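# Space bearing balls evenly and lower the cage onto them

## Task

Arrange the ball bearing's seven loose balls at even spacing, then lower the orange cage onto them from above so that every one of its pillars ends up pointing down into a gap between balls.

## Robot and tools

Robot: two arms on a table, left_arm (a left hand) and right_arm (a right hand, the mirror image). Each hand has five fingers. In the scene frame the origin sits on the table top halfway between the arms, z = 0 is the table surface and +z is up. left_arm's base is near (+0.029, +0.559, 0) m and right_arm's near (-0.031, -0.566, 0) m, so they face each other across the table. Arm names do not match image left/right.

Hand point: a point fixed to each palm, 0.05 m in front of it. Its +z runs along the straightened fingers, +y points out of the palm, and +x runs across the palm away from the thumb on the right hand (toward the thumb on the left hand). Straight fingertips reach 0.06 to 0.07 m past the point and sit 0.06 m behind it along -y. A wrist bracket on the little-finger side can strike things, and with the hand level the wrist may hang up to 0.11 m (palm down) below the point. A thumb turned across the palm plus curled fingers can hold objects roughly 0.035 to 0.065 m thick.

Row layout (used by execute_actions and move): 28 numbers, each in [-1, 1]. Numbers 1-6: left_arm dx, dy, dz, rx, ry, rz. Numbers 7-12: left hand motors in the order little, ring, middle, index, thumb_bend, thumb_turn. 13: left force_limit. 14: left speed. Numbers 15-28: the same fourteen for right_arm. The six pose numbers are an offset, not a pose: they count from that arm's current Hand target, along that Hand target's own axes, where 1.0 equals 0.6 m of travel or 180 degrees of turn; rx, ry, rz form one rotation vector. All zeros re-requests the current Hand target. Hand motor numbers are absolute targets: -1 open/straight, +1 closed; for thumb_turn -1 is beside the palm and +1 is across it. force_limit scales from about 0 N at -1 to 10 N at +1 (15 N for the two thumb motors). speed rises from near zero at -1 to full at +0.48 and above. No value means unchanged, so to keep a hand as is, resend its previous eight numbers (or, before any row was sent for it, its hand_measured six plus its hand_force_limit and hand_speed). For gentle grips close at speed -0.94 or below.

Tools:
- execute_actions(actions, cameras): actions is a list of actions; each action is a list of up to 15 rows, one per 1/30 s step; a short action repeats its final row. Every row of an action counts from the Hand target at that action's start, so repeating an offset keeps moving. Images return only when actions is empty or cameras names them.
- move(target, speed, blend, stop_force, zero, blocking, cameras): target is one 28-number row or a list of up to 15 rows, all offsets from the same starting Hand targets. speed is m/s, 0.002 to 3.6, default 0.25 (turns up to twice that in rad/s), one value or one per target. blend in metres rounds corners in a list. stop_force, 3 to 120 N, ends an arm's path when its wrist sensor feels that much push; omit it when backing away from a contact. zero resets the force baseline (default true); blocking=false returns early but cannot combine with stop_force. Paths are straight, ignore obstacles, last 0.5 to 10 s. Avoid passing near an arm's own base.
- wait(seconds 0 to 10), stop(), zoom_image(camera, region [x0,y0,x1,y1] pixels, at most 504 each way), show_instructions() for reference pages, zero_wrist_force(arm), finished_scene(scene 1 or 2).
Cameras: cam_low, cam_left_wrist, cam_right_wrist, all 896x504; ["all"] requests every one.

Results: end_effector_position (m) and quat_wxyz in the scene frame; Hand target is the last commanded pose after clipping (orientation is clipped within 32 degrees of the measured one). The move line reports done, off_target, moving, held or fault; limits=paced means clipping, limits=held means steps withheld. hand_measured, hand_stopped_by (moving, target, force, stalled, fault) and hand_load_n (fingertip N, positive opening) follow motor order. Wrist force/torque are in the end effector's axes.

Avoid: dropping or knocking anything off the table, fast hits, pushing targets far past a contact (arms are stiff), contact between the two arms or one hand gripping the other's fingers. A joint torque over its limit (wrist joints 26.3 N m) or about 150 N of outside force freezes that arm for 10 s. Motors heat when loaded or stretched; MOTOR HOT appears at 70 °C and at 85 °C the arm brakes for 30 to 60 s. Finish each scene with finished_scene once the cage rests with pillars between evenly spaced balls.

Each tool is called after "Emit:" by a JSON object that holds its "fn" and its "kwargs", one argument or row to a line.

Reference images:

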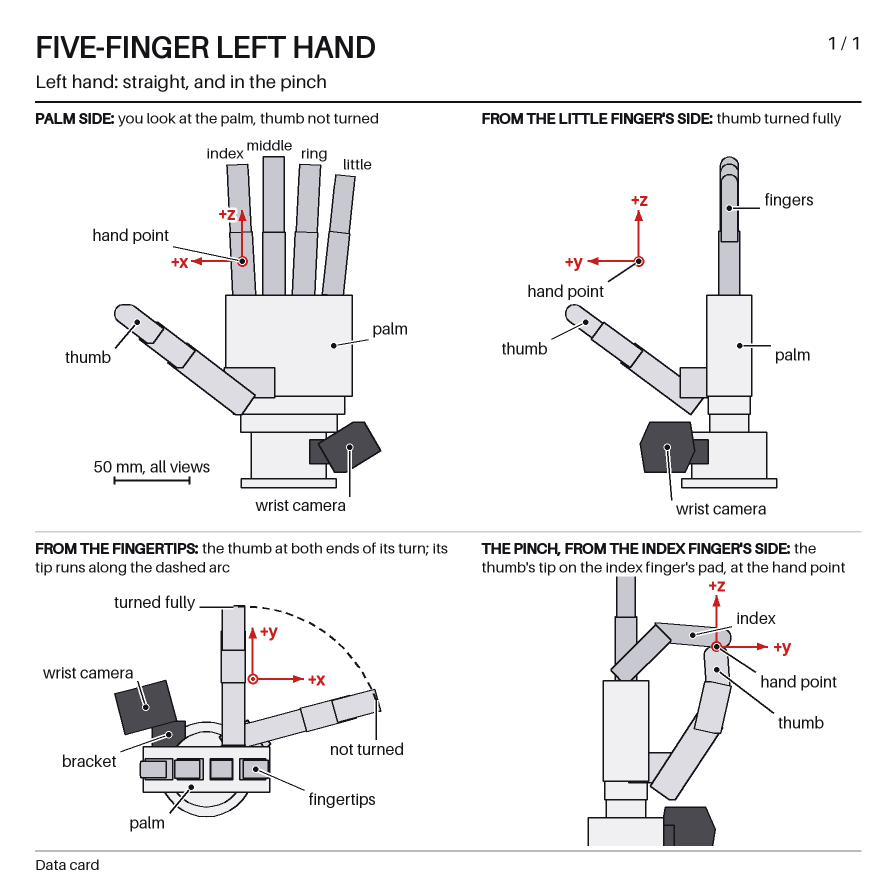

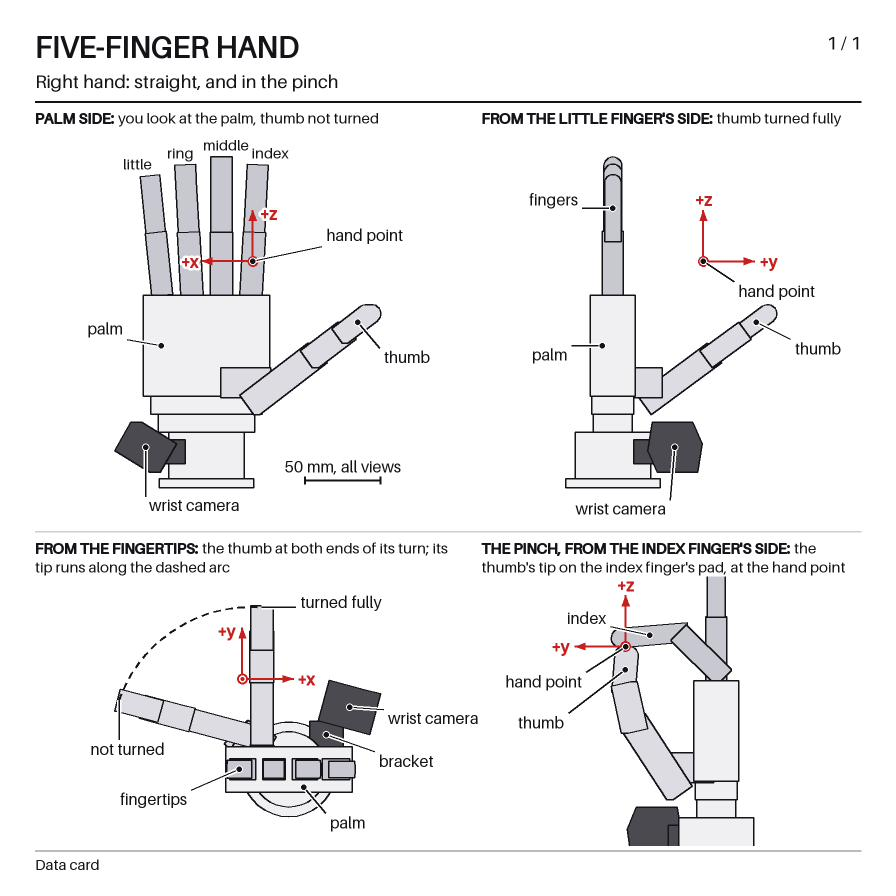

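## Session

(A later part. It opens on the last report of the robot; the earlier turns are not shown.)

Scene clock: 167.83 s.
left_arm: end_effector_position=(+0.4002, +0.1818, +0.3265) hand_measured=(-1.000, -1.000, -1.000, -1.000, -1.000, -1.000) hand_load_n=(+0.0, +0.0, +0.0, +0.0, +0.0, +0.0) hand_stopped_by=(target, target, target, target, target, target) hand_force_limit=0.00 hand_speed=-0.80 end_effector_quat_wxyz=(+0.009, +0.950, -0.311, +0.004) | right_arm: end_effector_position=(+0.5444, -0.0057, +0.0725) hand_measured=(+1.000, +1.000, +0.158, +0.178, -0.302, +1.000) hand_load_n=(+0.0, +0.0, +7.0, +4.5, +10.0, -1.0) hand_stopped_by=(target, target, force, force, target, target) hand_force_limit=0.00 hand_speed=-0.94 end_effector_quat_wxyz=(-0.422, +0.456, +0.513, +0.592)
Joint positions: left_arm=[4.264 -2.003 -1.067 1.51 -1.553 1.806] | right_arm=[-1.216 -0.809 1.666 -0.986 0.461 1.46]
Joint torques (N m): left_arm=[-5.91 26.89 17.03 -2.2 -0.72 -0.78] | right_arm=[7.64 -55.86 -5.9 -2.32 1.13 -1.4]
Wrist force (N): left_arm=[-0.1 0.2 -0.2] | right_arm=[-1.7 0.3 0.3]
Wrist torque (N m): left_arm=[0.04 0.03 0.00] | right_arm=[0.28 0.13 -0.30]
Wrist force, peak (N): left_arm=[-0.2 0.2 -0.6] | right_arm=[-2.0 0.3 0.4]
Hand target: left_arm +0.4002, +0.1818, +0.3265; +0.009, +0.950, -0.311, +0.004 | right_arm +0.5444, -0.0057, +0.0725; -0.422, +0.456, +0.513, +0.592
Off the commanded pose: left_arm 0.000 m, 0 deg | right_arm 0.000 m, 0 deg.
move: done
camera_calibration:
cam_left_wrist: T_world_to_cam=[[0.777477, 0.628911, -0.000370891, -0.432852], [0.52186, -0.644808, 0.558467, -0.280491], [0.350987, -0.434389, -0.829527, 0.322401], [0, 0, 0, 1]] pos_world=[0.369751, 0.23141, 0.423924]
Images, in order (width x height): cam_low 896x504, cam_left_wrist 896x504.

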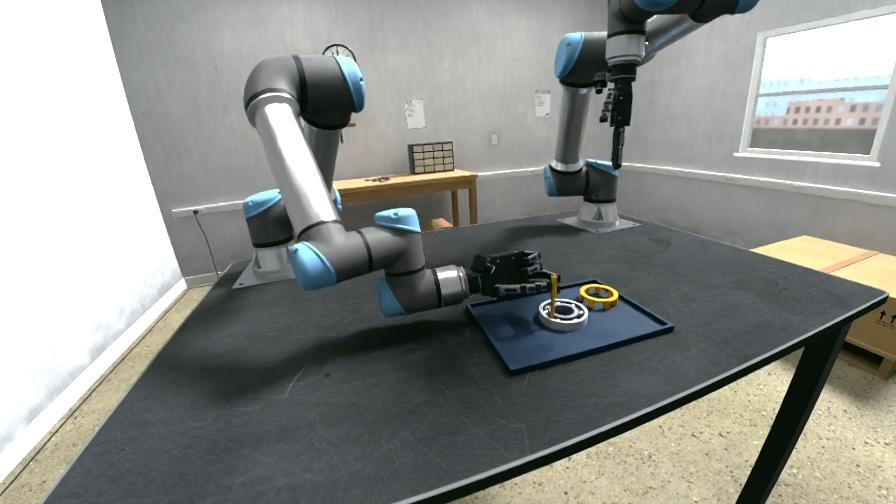

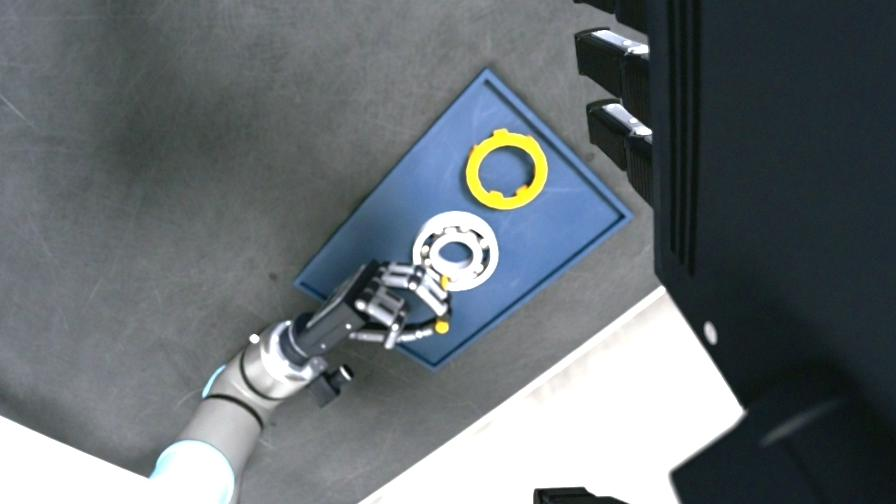

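Emit:
{"fn": "move", "kwargs": {
  "target": [
    [0,0,0,0,0,0,-1,-1,-1,-1,-1,-1,0,-0.8,-0.00153,0.00611,0.00218,0,0,0,1,1,0.5,0.5,-0.3,1,0.0,-0.94],
    [0,0,0,0,0,0,-1,-1,-1,-1,-1,-1,0,-0.8,-0.00306,0.01195,0.00533,0,0,0,1,1,0.5,0.5,-0.3,1,0.0,-0.94]
  ],
  "speed": 0.012,
  "blend": [0.002,0],
  "stop_force": 3,
  "cameras": ["cam_left_wrist","cam_low"]
}}

Emit:
{"fn": "zoom_image", "kwargs": {
  "camera": "cam_left_wrist",
  "region": [410, 200, 515, 300]
}}

Emit:
{"fn": "zoom_image", "kwargs": {
  "camera": "cam_low",
  "region": [530, 285, 600, 335]
}}

Scene clock: 170.00 s.
left_arm: end_effector_position=(+0.4002, +0.1818, +0.3265) hand_measured=(-1.000, -1.000, -1.000, -1.000, -1.000, -1.000) hand_load_n=(+0.0, +0.0, +0.0, +0.0, +0.0, +0.0) hand_stopped_by=(target, target, target, target, target, target) hand_force_limit=0.00 hand_speed=-0.80 end_effector_quat_wxyz=(+0.009, +0.950, -0.311, +0.004) | right_arm: end_effector_position=(+0.5521, -0.0033, +0.0725) hand_measured=(+1.000, +1.000, +0.158, +0.178, -0.302, +1.000) hand_load_n=(+0.0, +0.0, +7.0, +4.0, +10.0, -1.0) hand_stopped_by=(target, target, force, force, target, target) hand_force_limit=0.00 hand_speed=-0.94 end_effector_quat_wxyz=(-0.422, +0.456, +0.513, +0.592)
Joint positions: left_arm=[4.264 -2.003 -1.067 1.51 -1.553 1.806] | right_arm=[-1.217 -0.797 1.64 -0.972 0.461 1.46]
Joint torques (N m): left_arm=[-5.55 27.32 17.19 -2.21 -0.77 -0.72] | right_arm=[8.77 -55.47 -6.69 -2.61 1.52 -1.52]
Wrist force (N): left_arm=[0.0 0.2 -0.1] | right_arm=[-1.6 0.4 0.3]
Wrist torque (N m): left_arm=[0.05 0.01 0.00] | right_arm=[0.29 0.11 -0.29]
Wrist force, peak (N): left_arm=[0.0 -0.1 -0.5] | right_arm=[-2.0 0.5 0.2]
Hand target: left_arm +0.4002, +0.1818, +0.3265; +0.009, +0.950, -0.311, +0.004 | right_arm +0.5521, -0.0033, +0.0725; -0.422, +0.456, +0.513, +0.592
Off the commanded pose: left_arm 0.000 m, 0 deg | right_arm 0.000 m, 0 deg.
move: done
camera_calibration:
cam_left_wrist: T_world_to_cam=[[0.777477, 0.628911, -0.000370891, -0.432852], [0.52186, -0.644808, 0.558467, -0.280491], [0.350987, -0.434389, -0.829527, 0.322401], [0, 0, 0, 1]] pos_world=[0.369751, 0.23141, 0.423924]
Images, in order (width x height): cam_low 896x504, cam_left_wrist 896x504.

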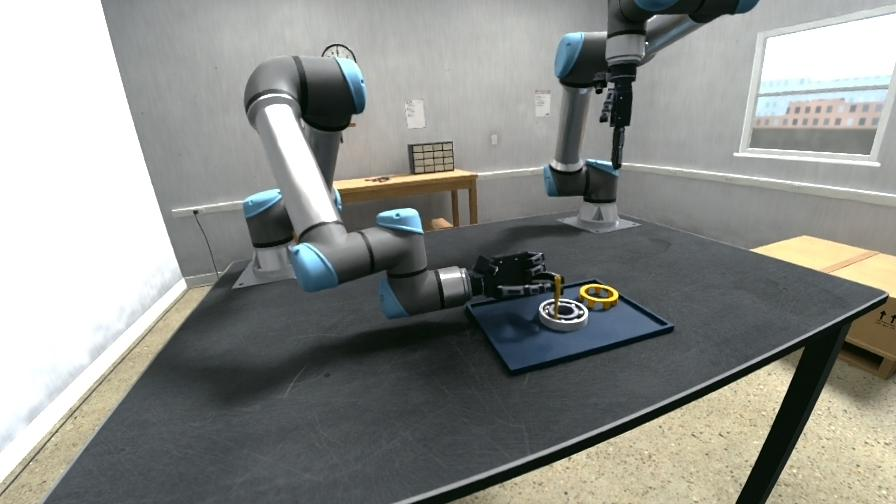

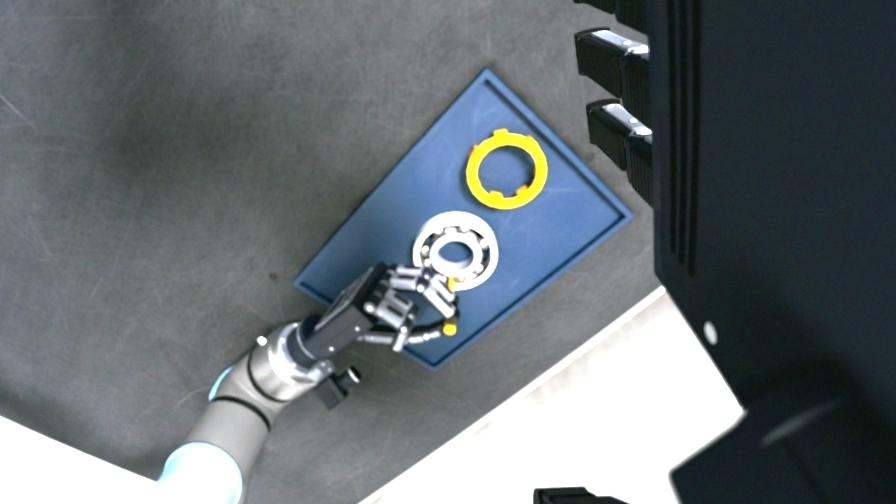

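Scaled by 4.800.

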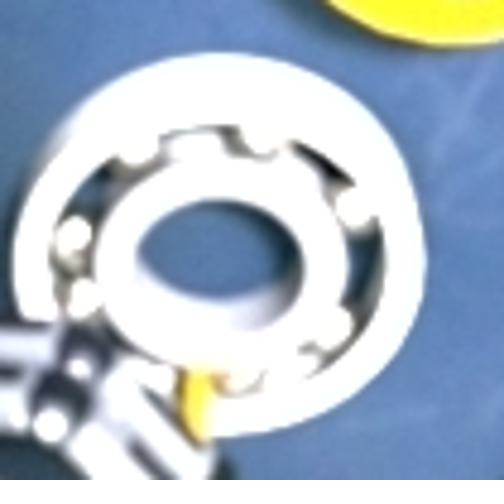

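Scaled by 7.200.

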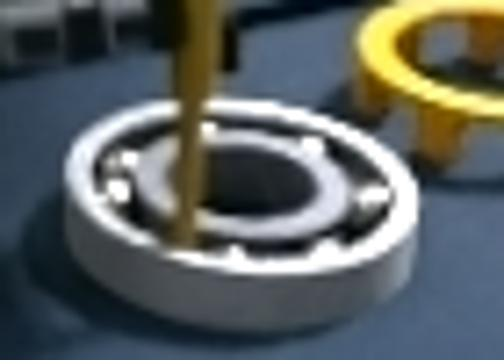

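Emit:
{"fn": "move", "kwargs": {
  "target": [
    [0,0,0,0,0,0,-1,-1,-1,-1,-1,-1,0,-0.8,0.03567,0.0082,0.00207,0,0,0,1,1,0.5,0.5,-0.3,1,0.0,-0.94],
    [0,0,0,0,0,0,-1,-1,-1,-1,-1,-1,0,-0.8,0.0499,-0.0552,0.00802,0,0,0,1,1,0.5,0.5,-0.3,1,0.0,-0.94],
    [0,0,0,0,0,0,-1,-1,-1,-1,-1,-1,0,-0.8,0.04179,-0.05706,0.00755,0,0,0,1,1,0.5,0.5,-0.3,1,0.0,-0.94]
  ],
  "speed": [0.03,0.06,0.03],
  "cameras": ["cam_left_wrist","cam_low"]
}}

Emit:
{"fn": "zoom_image", "kwargs": {
  "camera": "cam_left_wrist",
  "region": [405, 225, 468, 285]
}}

Emit:
{"fn": "zoom_image", "kwargs": {
  "camera": "cam_low",
  "region": [530, 285, 600, 335]
}}

Scene clock: 173.03 s.
left_arm: end_effector_position=(+0.4002, +0.1818, +0.3265) hand_measured=(-1.000, -1.000, -1.000, -1.000, -1.000, -1.000) hand_load_n=(+0.0, +0.0, +0.0, +0.0, +0.0, +0.0) hand_stopped_by=(target, target, target, target, target, target) hand_force_limit=0.00 hand_speed=-0.80 end_effector_quat_wxyz=(+0.009, +0.950, -0.311, +0.004) | right_arm: end_effector_position=(+0.5137, +0.0045, +0.0893) hand_measured=(+1.000, +1.000, +0.158, +0.178, -0.302, +1.000) hand_load_n=(+0.0, +0.0, +7.0, +4.0, +10.0, -1.0) hand_stopped_by=(target, target, force, force, target, target) hand_force_limit=0.00 hand_speed=-0.94 end_effector_quat_wxyz=(-0.422, +0.456, +0.513, +0.592) end_effector_velocity=(+0.000, -0.001, +0.001) end_effector_angular_velocity=(-0.001, +0.005, -0.001)
Joint positions: left_arm=[4.264 -2.003 -1.067 1.51 -1.553 1.806] | right_arm=[-1.179 -0.869 1.727 -0.977 0.498 1.45]
Joint velocities: left_arm=[within noise] | right_arm=[-0.001 -0.002 0 0.006 0 0.002]
Joint torques (N m): left_arm=[-5.84 27.13 16.74 -2.23 -0.73 -0.77] | right_arm=[-11.94 -53.48 -6.92 0.15 -1.24 1.51]
Wrist force (N): left_arm=[-0.1 -0.1 0.0] | right_arm=[-1.9 0.4 0.3]
Wrist torque (N m): left_arm=[-0.01 0.02 0.01] | right_arm=[0.29 0.17 -0.19]
Wrist force, peak (N): left_arm=[-0.1 0.2 -0.5] | right_arm=[-1.7 1.7 0.2]
Hand target: left_arm +0.4002, +0.1818, +0.3265; +0.009, +0.950, -0.311, +0.004 | right_arm +0.5137, +0.0045, +0.0895; -0.422, +0.456, +0.513, +0.592
Off the commanded pose: left_arm 0.000 m, 0 deg | right_arm 0.000 m, 0 deg.
move: done
camera_calibration:
cam_left_wrist: T_world_to_cam=[[0.777477, 0.628911, -0.000370891, -0.432852], [0.52186, -0.644808, 0.558467, -0.280491], [0.350987, -0.434389, -0.829527, 0.322401], [0, 0, 0, 1]] pos_world=[0.369751, 0.23141, 0.423924]
Images, in order (width x height): cam_low 896x504, cam_left_wrist 896x504.

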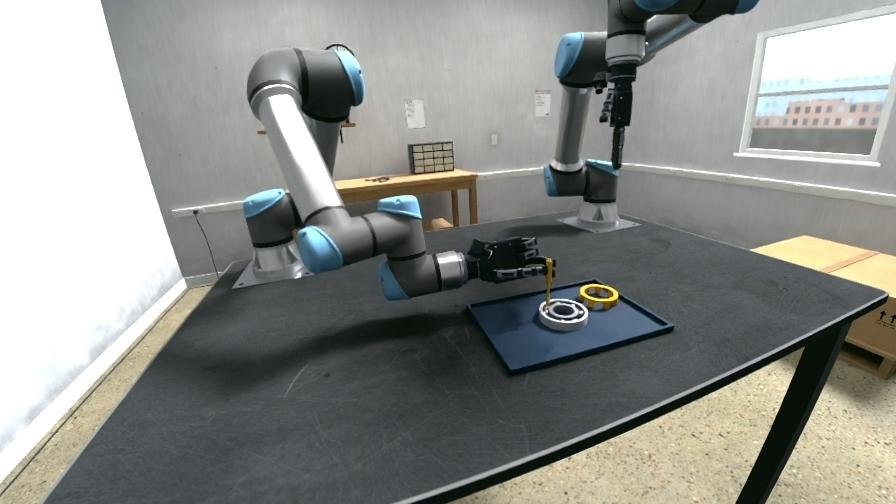

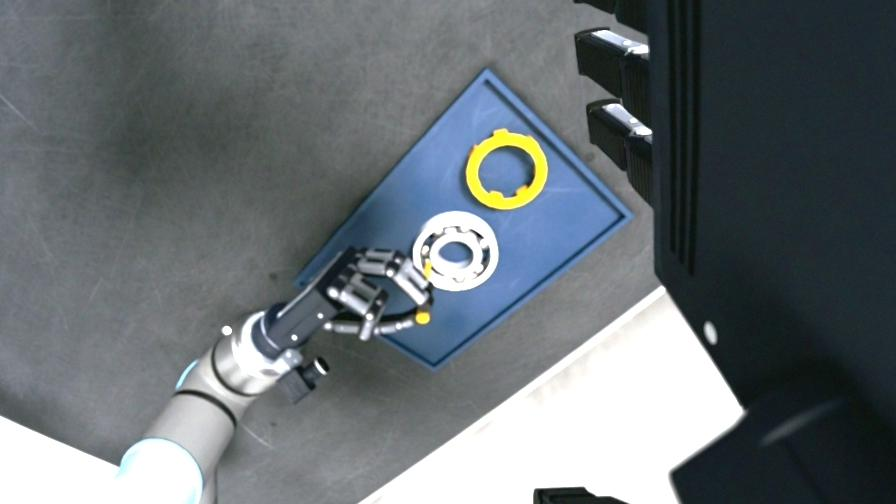

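Scaled by 8.000.

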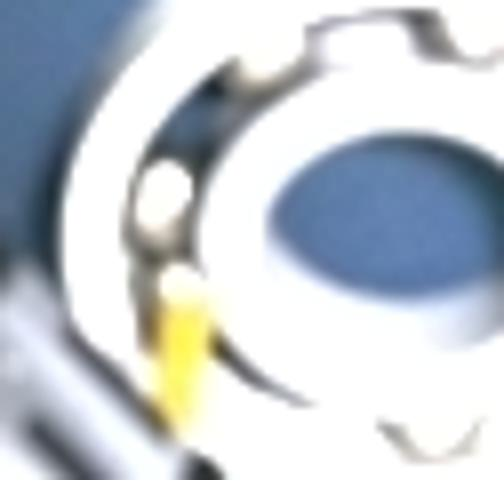

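Scaled by 7.200.

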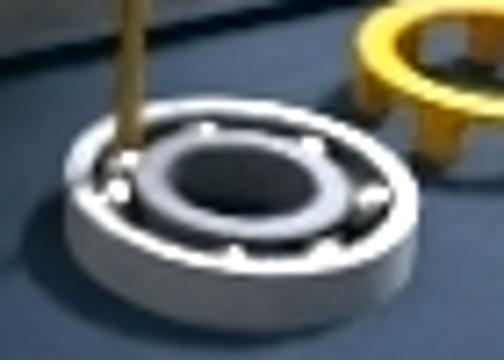

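Emit:
{"fn": "move", "kwargs": {
  "target": [
    [0,0,0,0,0,0,-1,-1,-1,-1,-1,-1,0,-0.8,0.00055,-0.00188,-0.00205,0,0,0,1,1,0.5,0.5,-0.3,1,0.0,-0.94],
    [0,0,0,0,0,0,-1,-1,-1,-1,-1,-1,0,-0.8,-0.02701,-0.00822,-0.00365,0,0,0,1,1,0.5,0.5,-0.3,1,0.0,-0.94]
  ],
  "speed": 0.012,
  "stop_force": 3,
  "cameras": ["cam_left_wrist","cam_low"]
}}

Emit:
{"fn": "zoom_image", "kwargs": {
  "camera": "cam_left_wrist",
  "region": [410, 200, 515, 300]
}}

Emit:
{"fn": "zoom_image", "kwargs": {
  "camera": "cam_low",
  "region": [530, 285, 600, 335]
}}

Scene clock: 176.50 s.
left_arm: end_effector_position=(+0.4002, +0.1818, +0.3265) hand_measured=(-1.000, -1.000, -1.000, -1.000, -1.000, -1.000) hand_load_n=(+0.0, +0.0, +0.0, +0.0, +0.0, +0.0) hand_stopped_by=(target, target, target, target, target, target) hand_force_limit=0.00 hand_speed=-0.80 end_effector_quat_wxyz=(+0.009, +0.950, -0.311, +0.004) | right_arm: end_effector_position=(+0.5124, +0.0034, +0.0725) hand_measured=(+1.000, +1.000, +0.158, +0.178, -0.302, +1.000) hand_load_n=(+0.0, +0.0, +7.0, +4.0, +10.0, -1.0) hand_stopped_by=(target, target, force, force, target, target) hand_force_limit=0.00 hand_speed=-0.94 end_effector_quat_wxyz=(-0.422, +0.456, +0.513, +0.592)
Joint positions: left_arm=[4.264 -2.003 -1.067 1.51 -1.553 1.806] | right_arm=[-1.18 -0.841 1.734 -1.013 0.497 1.45]
Joint torques (N m): left_arm=[-5.5 27.32 17.08 -2.31 -0.79 -0.66] | right_arm=[9.78 -55.46 -7.36 0.16 1.35 1.53]
Wrist force (N): left_arm=[0.0 0.2 -0.2] | right_arm=[-1.7 0.7 0.2]
Wrist torque (N m): left_arm=[0.04 0.01 0.00] | right_arm=[0.33 0.15 -0.20]
Wrist force, peak (N): left_arm=[-0.1 -0.2 -0.5] | right_arm=[-2.0 0.4 0.4]
Hand target: left_arm +0.4002, +0.1818, +0.3265; +0.009, +0.950, -0.311, +0.004 | right_arm +0.5124, +0.0034, +0.0725; -0.422, +0.456, +0.513, +0.592
Off the commanded pose: left_arm 0.000 m, 0 deg | right_arm 0.000 m, 0 deg.
move: done
camera_calibration:
cam_left_wrist: T_world_to_cam=[[0.777477, 0.628911, -0.000370891, -0.432852], [0.52186, -0.644808, 0.558467, -0.280491], [0.350987, -0.434389, -0.829527, 0.322401], [0, 0, 0, 1]] pos_world=[0.369751, 0.23141, 0.423924]
Images, in order (width x height): cam_low 896x504, cam_left_wrist 896x504.

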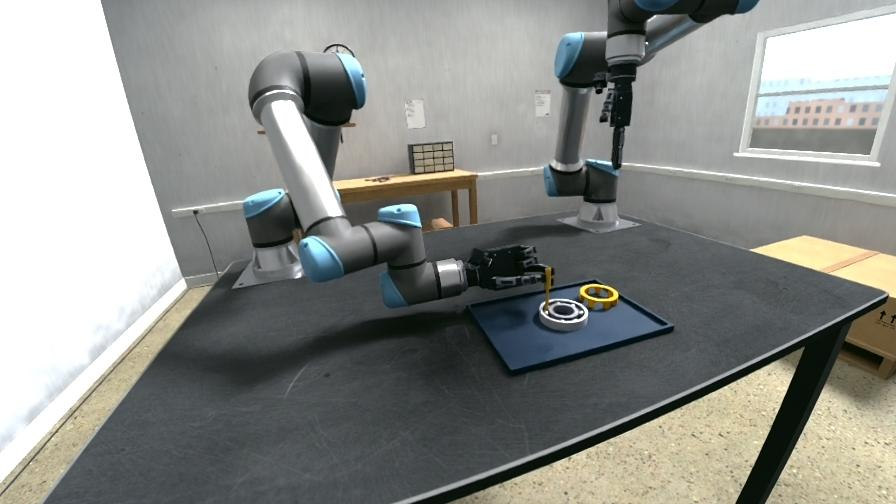

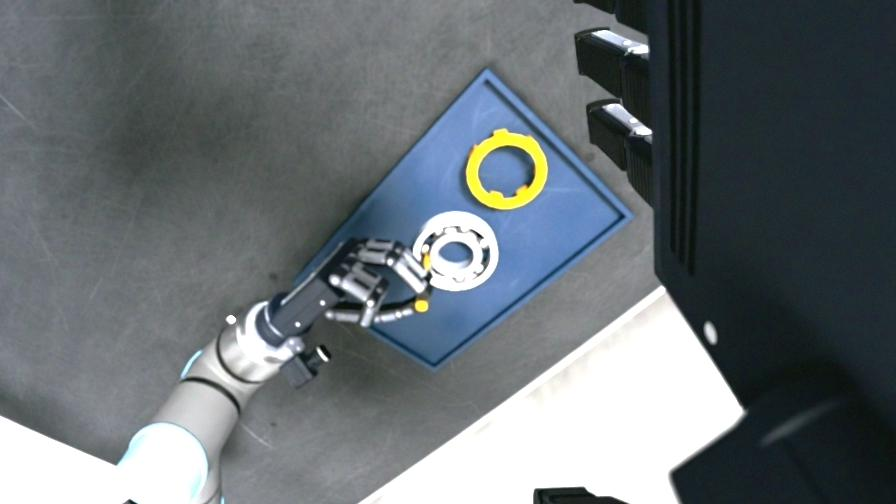

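Scaled by 4.800.

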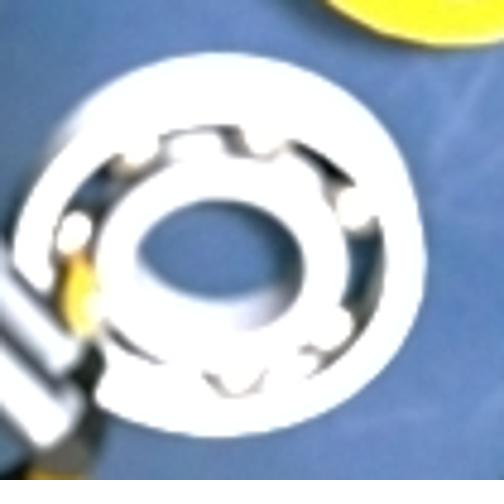

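Scaled by 7.200.

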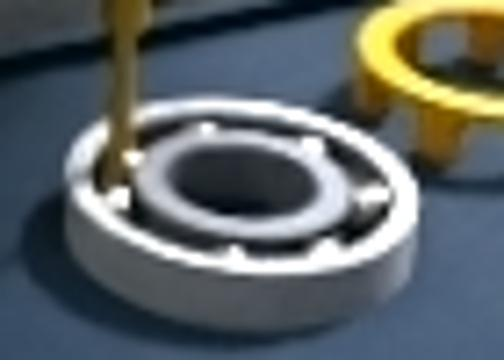

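Emit:
{"fn": "move", "kwargs": {
  "target": [
    [0,0,0,0,0,0,-1,-1,-1,-1,-1,-1,0,-0.8,-0.00129,0.00704,-0.00576,0,0,0,1,1,0.5,0.5,-0.3,1,0.0,-0.94],
    [0,0,0,0,0,0,-1,-1,-1,-1,-1,-1,0,-0.8,-0.00278,0.01454,-0.0098,0,0,0,1,1,0.5,0.5,-0.3,1,0.0,-0.94],
    [0,0,0,0,0,0,-1,-1,-1,-1,-1,-1,0,-0.8,-0.00446,0.02252,-0.01244,0,0,0,1,1,0.5,0.5,-0.3,1,0.0,-0.94]
  ],
  "speed": 0.012,
  "blend": [0.002,0.002,0],
  "stop_force": 3,
  "cameras": ["cam_left_wrist","cam_low"]
}}

Emit:
{"fn": "zoom_image", "kwargs": {
  "camera": "cam_left_wrist",
  "region": [410, 200, 515, 300]
}}

Emit:
{"fn": "zoom_image", "kwargs": {
  "camera": "cam_low",
  "region": [530, 285, 600, 335]
}}

Scene clock: 179.33 s.
left_arm: end_effector_position=(+0.4002, +0.1818, +0.3265) hand_measured=(-1.000, -1.000, -1.000, -1.000, -1.000, -1.000) hand_load_n=(+0.0, +0.0, +0.5, +0.0, +0.0, +0.0) hand_stopped_by=(target, target, target, target, target, target) hand_force_limit=0.00 hand_speed=-0.80 end_effector_quat_wxyz=(+0.009, +0.950, -0.311, +0.004) | right_arm: end_effector_position=(+0.5253, -0.0055, +0.0725) hand_measured=(+1.000, +1.000, +0.158, +0.178, -0.302, +1.000) hand_load_n=(+0.0, +0.0, +7.0, +4.5, +10.0, -1.0) hand_stopped_by=(target, target, force, force, target, target) hand_force_limit=0.00 hand_speed=-0.94 end_effector_quat_wxyz=(-0.422, +0.456, +0.513, +0.592)
Joint positions: left_arm=[4.264 -2.003 -1.067 1.51 -1.553 1.806] | right_arm=[-1.204 -0.833 1.718 -1.01 0.474 1.456]
Joint torques (N m): left_arm=[-5.08 27.5 16.44 -2.33 -0.75 -0.68] | right_arm=[11.15 -52.48 -6.33 -2.16 1.6 -1.47]
Wrist force (N): left_arm=[-0.1 0.2 -0.2] | right_arm=[-1.9 0.5 0.3]
Wrist torque (N m): left_arm=[0.05 0.02 -0.01] | right_arm=[0.31 0.17 -0.30]
Wrist force, peak (N): left_arm=[-0.4 0.5 -0.1] | right_arm=[-2.0 0.3 0.5]
Hand target: left_arm +0.4002, +0.1818, +0.3265; +0.009, +0.950, -0.311, +0.004 | right_arm +0.5253, -0.0055, +0.0725; -0.422, +0.456, +0.513, +0.592
Off the commanded pose: left_arm 0.000 m, 0 deg | right_arm 0.000 m, 0 deg.
move: done
camera_calibration:
cam_left_wrist: T_world_to_cam=[[0.777477, 0.628911, -0.000370891, -0.432852], [0.52186, -0.644808, 0.558467, -0.280491], [0.350987, -0.434389, -0.829527, 0.322401], [0, 0, 0, 1]] pos_world=[0.369751, 0.23141, 0.423924]
Images, in order (width x height): cam_low 896x504, cam_left_wrist 896x504.

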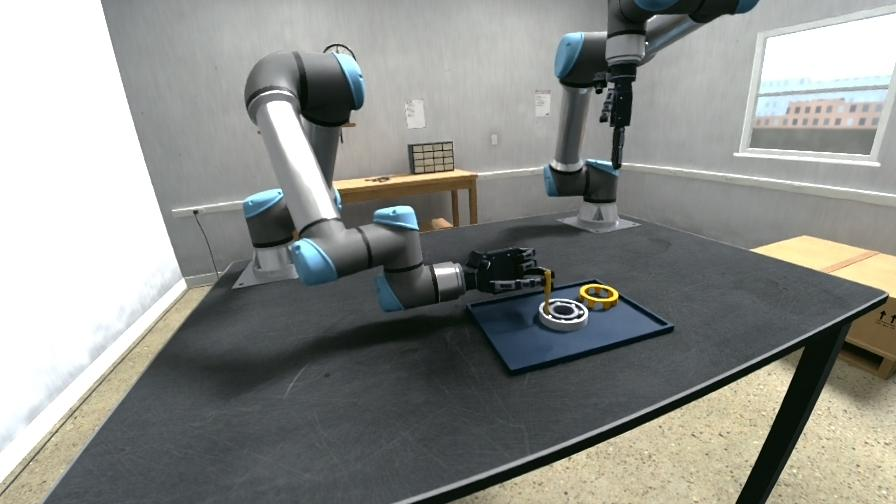

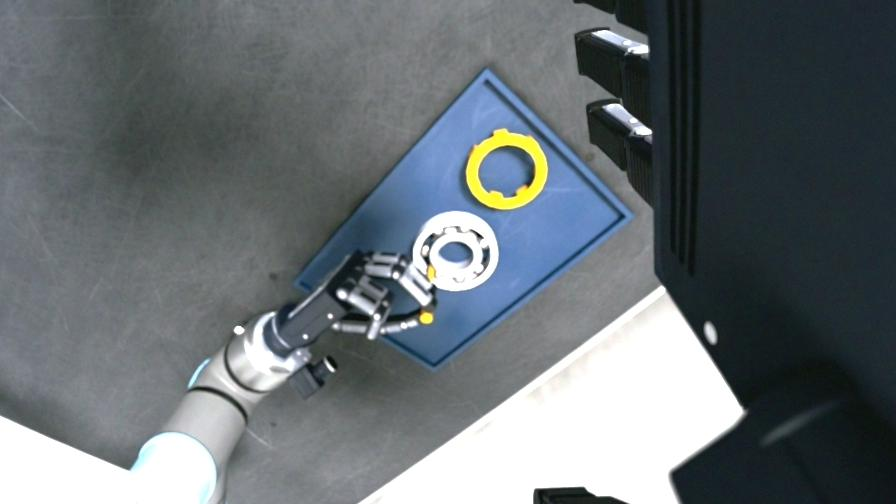

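Scaled by 4.800.

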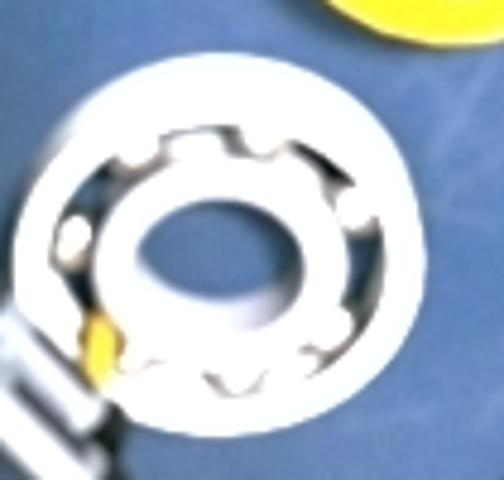

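Scaled by 7.200.

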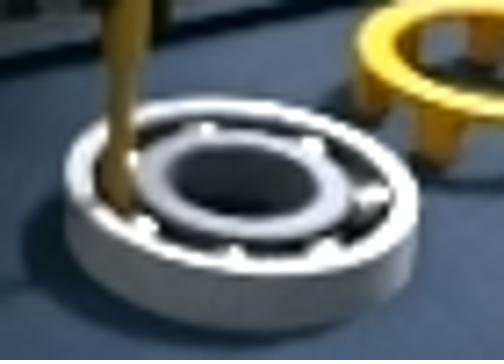

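Emit:
{"fn": "move", "kwargs": {
  "target": [
    [0,0,0,0,0,0,-1,-1,-1,-1,-1,-1,0,-0.8,0.03567,0.0082,0.00207,0,0,0,1,1,0.5,0.5,-0.3,1,0.0,-0.94],
    [0,0,0,0,0,0,-1,-1,-1,-1,-1,-1,0,-0.8,0.05446,0.0216,-0.07972,0,0,0,1,1,0.5,0.5,-0.3,1,0.0,-0.94]
  ],
  "speed": [0.03,0.1],
  "cameras": ["cam_left_wrist","cam_low"]
}}

Emit:
{"fn": "zoom_image", "kwargs": {
  "camera": "cam_left_wrist",
  "region": [410, 200, 515, 300]
}}

Emit:
{"fn": "zoom_image", "kwargs": {
  "camera": "cam_low",
  "region": [530, 285, 600, 335]
}}

Scene clock: 181.87 s.
left_arm: end_effector_position=(+0.4002, +0.1818, +0.3265) hand_measured=(-1.000, -1.000, -1.000, -1.000, -1.000, -1.000) hand_load_n=(+0.0, -0.5, +0.0, +0.0, -0.5, +0.0) hand_stopped_by=(target, target, target, target, target, target) hand_force_limit=0.00 hand_speed=-0.80 end_effector_quat_wxyz=(+0.009, +0.950, -0.311, +0.004) | right_arm: end_effector_position=(+0.5253, -0.0556, +0.1046) hand_measured=(+1.000, +1.000, +0.158, +0.178, -0.302, +1.000) hand_load_n=(+0.0, +0.0, +7.0, +4.0, +9.5, -1.0) hand_stopped_by=(target, target, force, force, target, target) hand_force_limit=0.00 hand_speed=-0.94 end_effector_quat_wxyz=(-0.421, +0.456, +0.513, +0.592)
Joint positions: left_arm=[4.264 -2.003 -1.067 1.51 -1.553 1.806] | right_arm=[-1.293 -0.938 1.809 -1.024 0.385 1.486]
Joint torques (N m): left_arm=[-5.52 27.65 15.48 -2.35 -0.79 -0.6] | right_arm=[7.25 -25.34 -16.68 0.23 0.69 -1.59]
Wrist force (N): left_arm=[-0.1 0.0 -0.3] | right_arm=[-1.7 0.3 0.4]
Wrist torque (N m): left_arm=[0.03 0.03 0.01] | right_arm=[0.26 0.12 -0.27]
Wrist force, peak (N): left_arm=[-0.1 0.2 -0.5] | right_arm=[-2.1 0.2 1.2]
Hand target: left_arm +0.4002, +0.1818, +0.3265; +0.009, +0.950, -0.311, +0.004 | right_arm +0.5252, -0.0556, +0.1045; -0.422, +0.456, +0.513, +0.592
Off the commanded pose: left_arm 0.000 m, 0 deg | right_arm 0.000 m, 0 deg.
move: done
camera_calibration:
cam_left_wrist: T_world_to_cam=[[0.777477, 0.628911, -0.000370891, -0.432852], [0.52186, -0.644808, 0.558467, -0.280491], [0.350987, -0.434389, -0.829527, 0.322401], [0, 0, 0, 1]] pos_world=[0.369751, 0.23141, 0.423924]
Images, in order (width x height): cam_low 896x504, cam_left_wrist 896x504.

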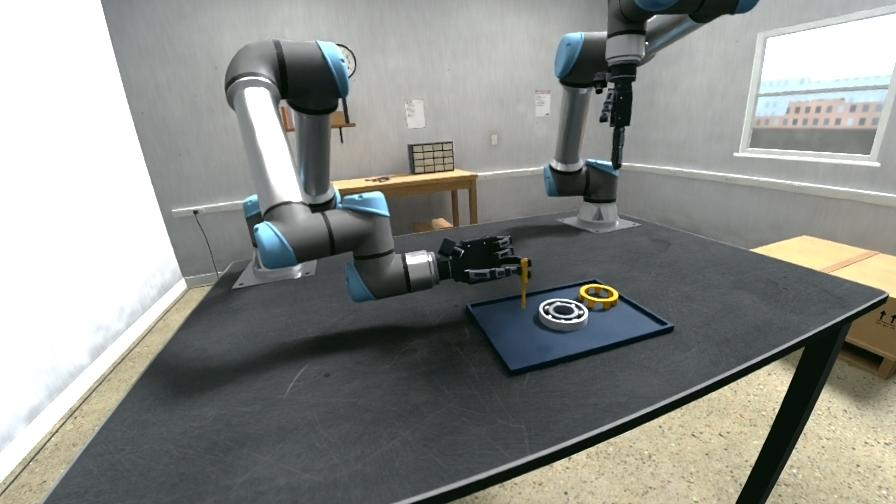

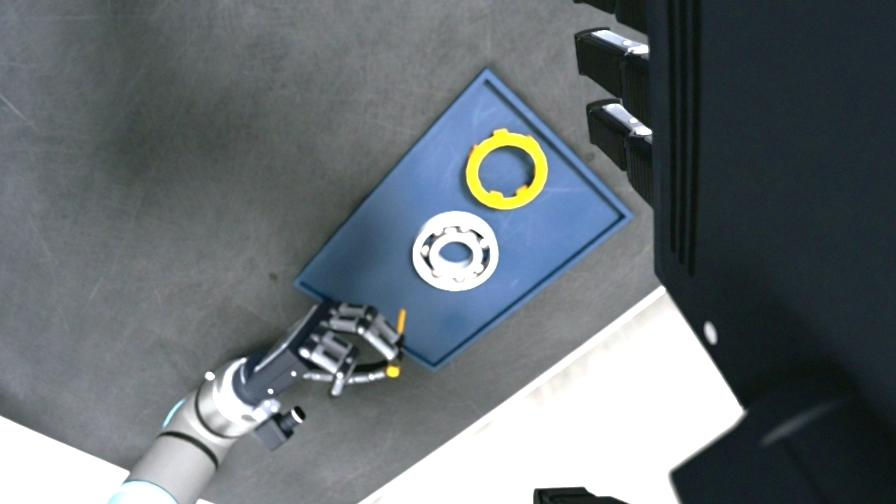

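Scaled by 4.800.

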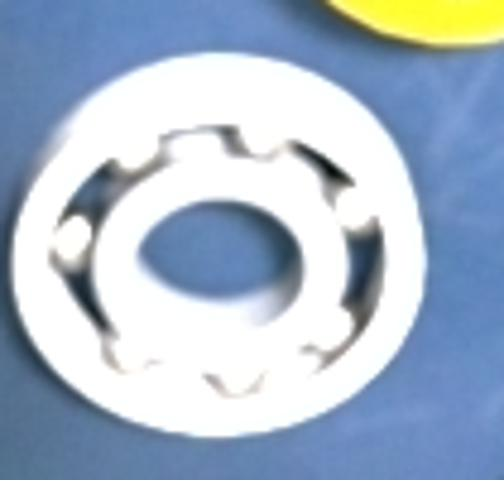

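Scaled by 7.200.

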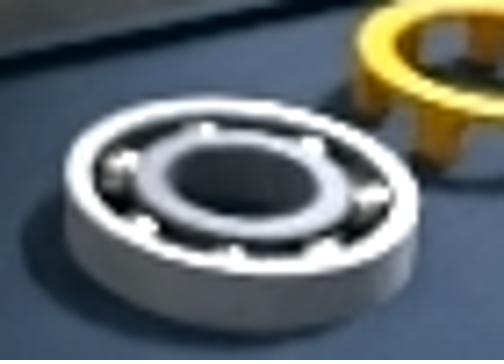

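Emit:
{"fn": "move", "kwargs": {
  "target": [0.1323,0.03253,0.2093,0,0,0,-1,-1,-1,-1,-1,-1,0,-0.8,0,0,0,0,0,0,1,1,0.5,0.5,-0.3,1,0.0,-0.94],
  "speed": 0.15,
  "cameras": ["cam_left_wrist","cam_low"]
}}

Emit:
{"fn": "zoom_image", "kwargs": {
  "camera": "cam_left_wrist",
  "region": [385, 180, 525, 320]
}}

Scene clock: 184.33 s.
left_arm: end_effector_position=(+0.4529, +0.1165, +0.2025) hand_measured=(-1.000, -1.000, -1.000, -1.000, -1.000, -1.000) hand_load_n=(+0.0, +0.0, +0.0, +0.0, +0.0, +0.0) hand_stopped_by=(target, target, target, target, target, target) hand_force_limit=0.00 hand_speed=-0.80 end_effector_quat_wxyz=(+0.009, +0.950, -0.311, +0.004) | right_arm: end_effector_position=(+0.5252, -0.0556, +0.1045) hand_measured=(+1.000, +1.000, +0.158, +0.178, -0.302, +1.000) hand_load_n=(+0.0, +0.0, +7.0, +4.0, +10.0, -1.0) hand_stopped_by=(target, target, force, force, target, target) hand_force_limit=0.00 hand_speed=-0.94 end_effector_quat_wxyz=(-0.422, +0.456, +0.513, +0.592)
Joint positions: left_arm=[4.192 -2.242 -1.009 1.692 -1.553 1.733] | right_arm=[-1.293 -0.938 1.809 -1.024 0.385 1.486]
Joint torques (N m): left_arm=[8.2 43.82 6.62 -2.51 -1.2 2.54] | right_arm=[12.45 -26.08 -8.9 0.29 -0.65 -1.52]
Wrist force (N): left_arm=[-0.1 0.1 -0.2] | right_arm=[-1.7 0.4 0.3]
Wrist torque (N m): left_arm=[0.02 0.01 0.05] | right_arm=[0.29 0.13 -0.25]
Wrist force, peak (N): left_arm=[-0.7 -0.3 -1.7] | right_arm=[-2.0 0.3 0.6]
Hand target: left_arm +0.4530, +0.1165, +0.2024; +0.009, +0.950, -0.311, +0.004 | right_arm +0.5252, -0.0556, +0.1045; -0.422, +0.456, +0.513, +0.592
Off the commanded pose: left_arm 0.000 m, 0 deg | right_arm 0.000 m, 0 deg.
move: done
camera_calibration:
cam_left_wrist: T_world_to_cam=[[0.777513, 0.628867, -0.000315895, -0.432765], [0.521759, -0.644806, 0.558564, -0.280845], [0.351059, -0.434455, -0.829462, 0.172512], [0, 0, 0, 1]] pos_world=[0.422452, 0.166009, 0.299825]
Images, in order (width x height): cam_low 896x504, cam_left_wrist 896x504.

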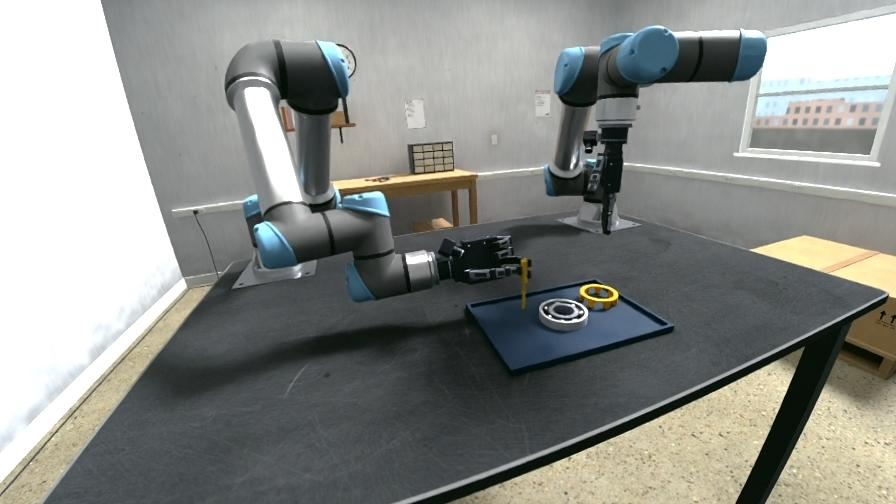

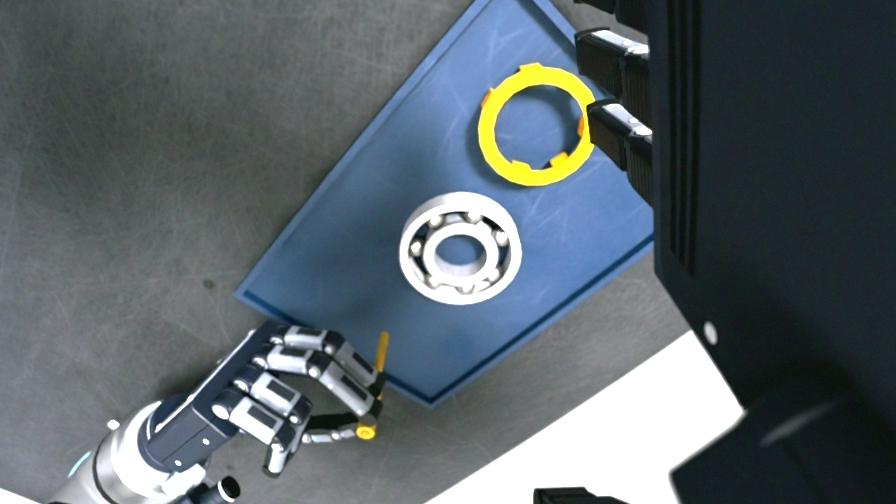

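Scaled by 3.600.

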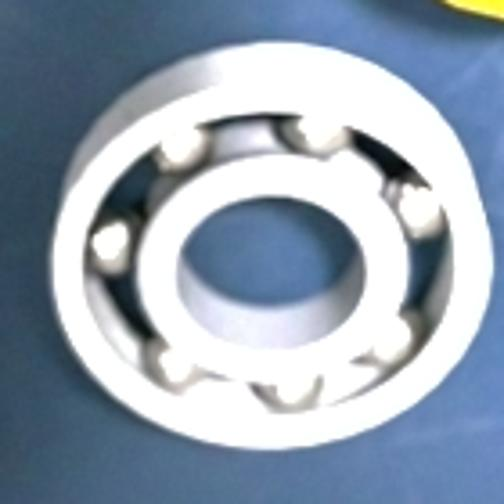

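Emit:
{"fn": "zoom_image", "kwargs": {
  "camera": "cam_left_wrist",
  "region": [398, 195, 468, 255]
}}

Emit:
{"fn": "zoom_image", "kwargs": {
  "camera": "cam_left_wrist",
  "region": [455, 195, 525, 255]
}}

Emit:
{"fn": "zoom_image", "kwargs": {
  "camera": "cam_left_wrist",
  "region": [398, 240, 468, 300]
}}

Emit:
{"fn": "zoom_image", "kwargs": {
  "camera": "cam_left_wrist",
  "region": [455, 245, 525, 305]
}}

Scaled by 7.200.

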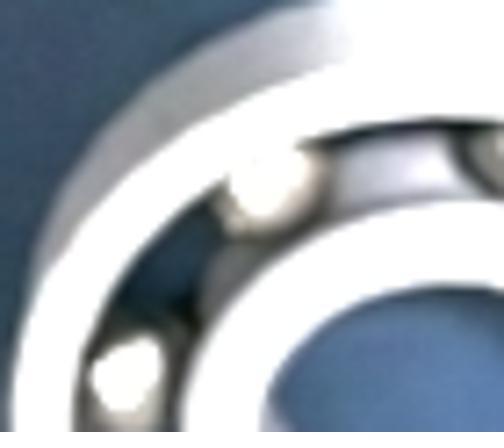

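Scaled by 7.200.

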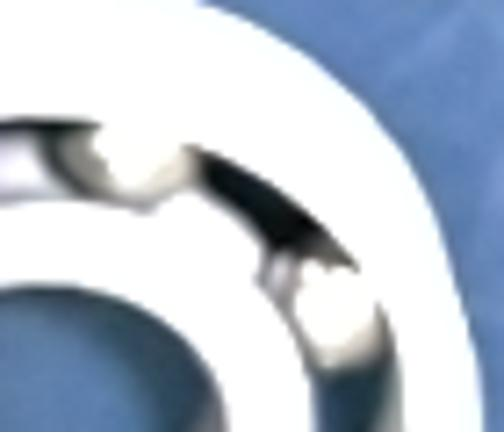

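Scaled by 7.200.

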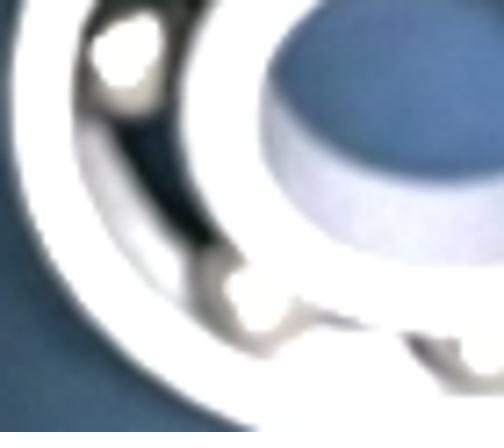

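Scaled by 7.200.

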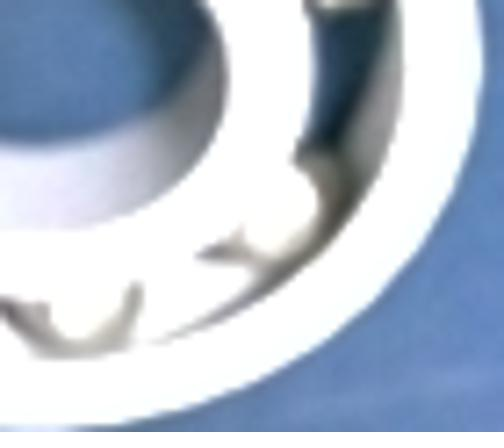

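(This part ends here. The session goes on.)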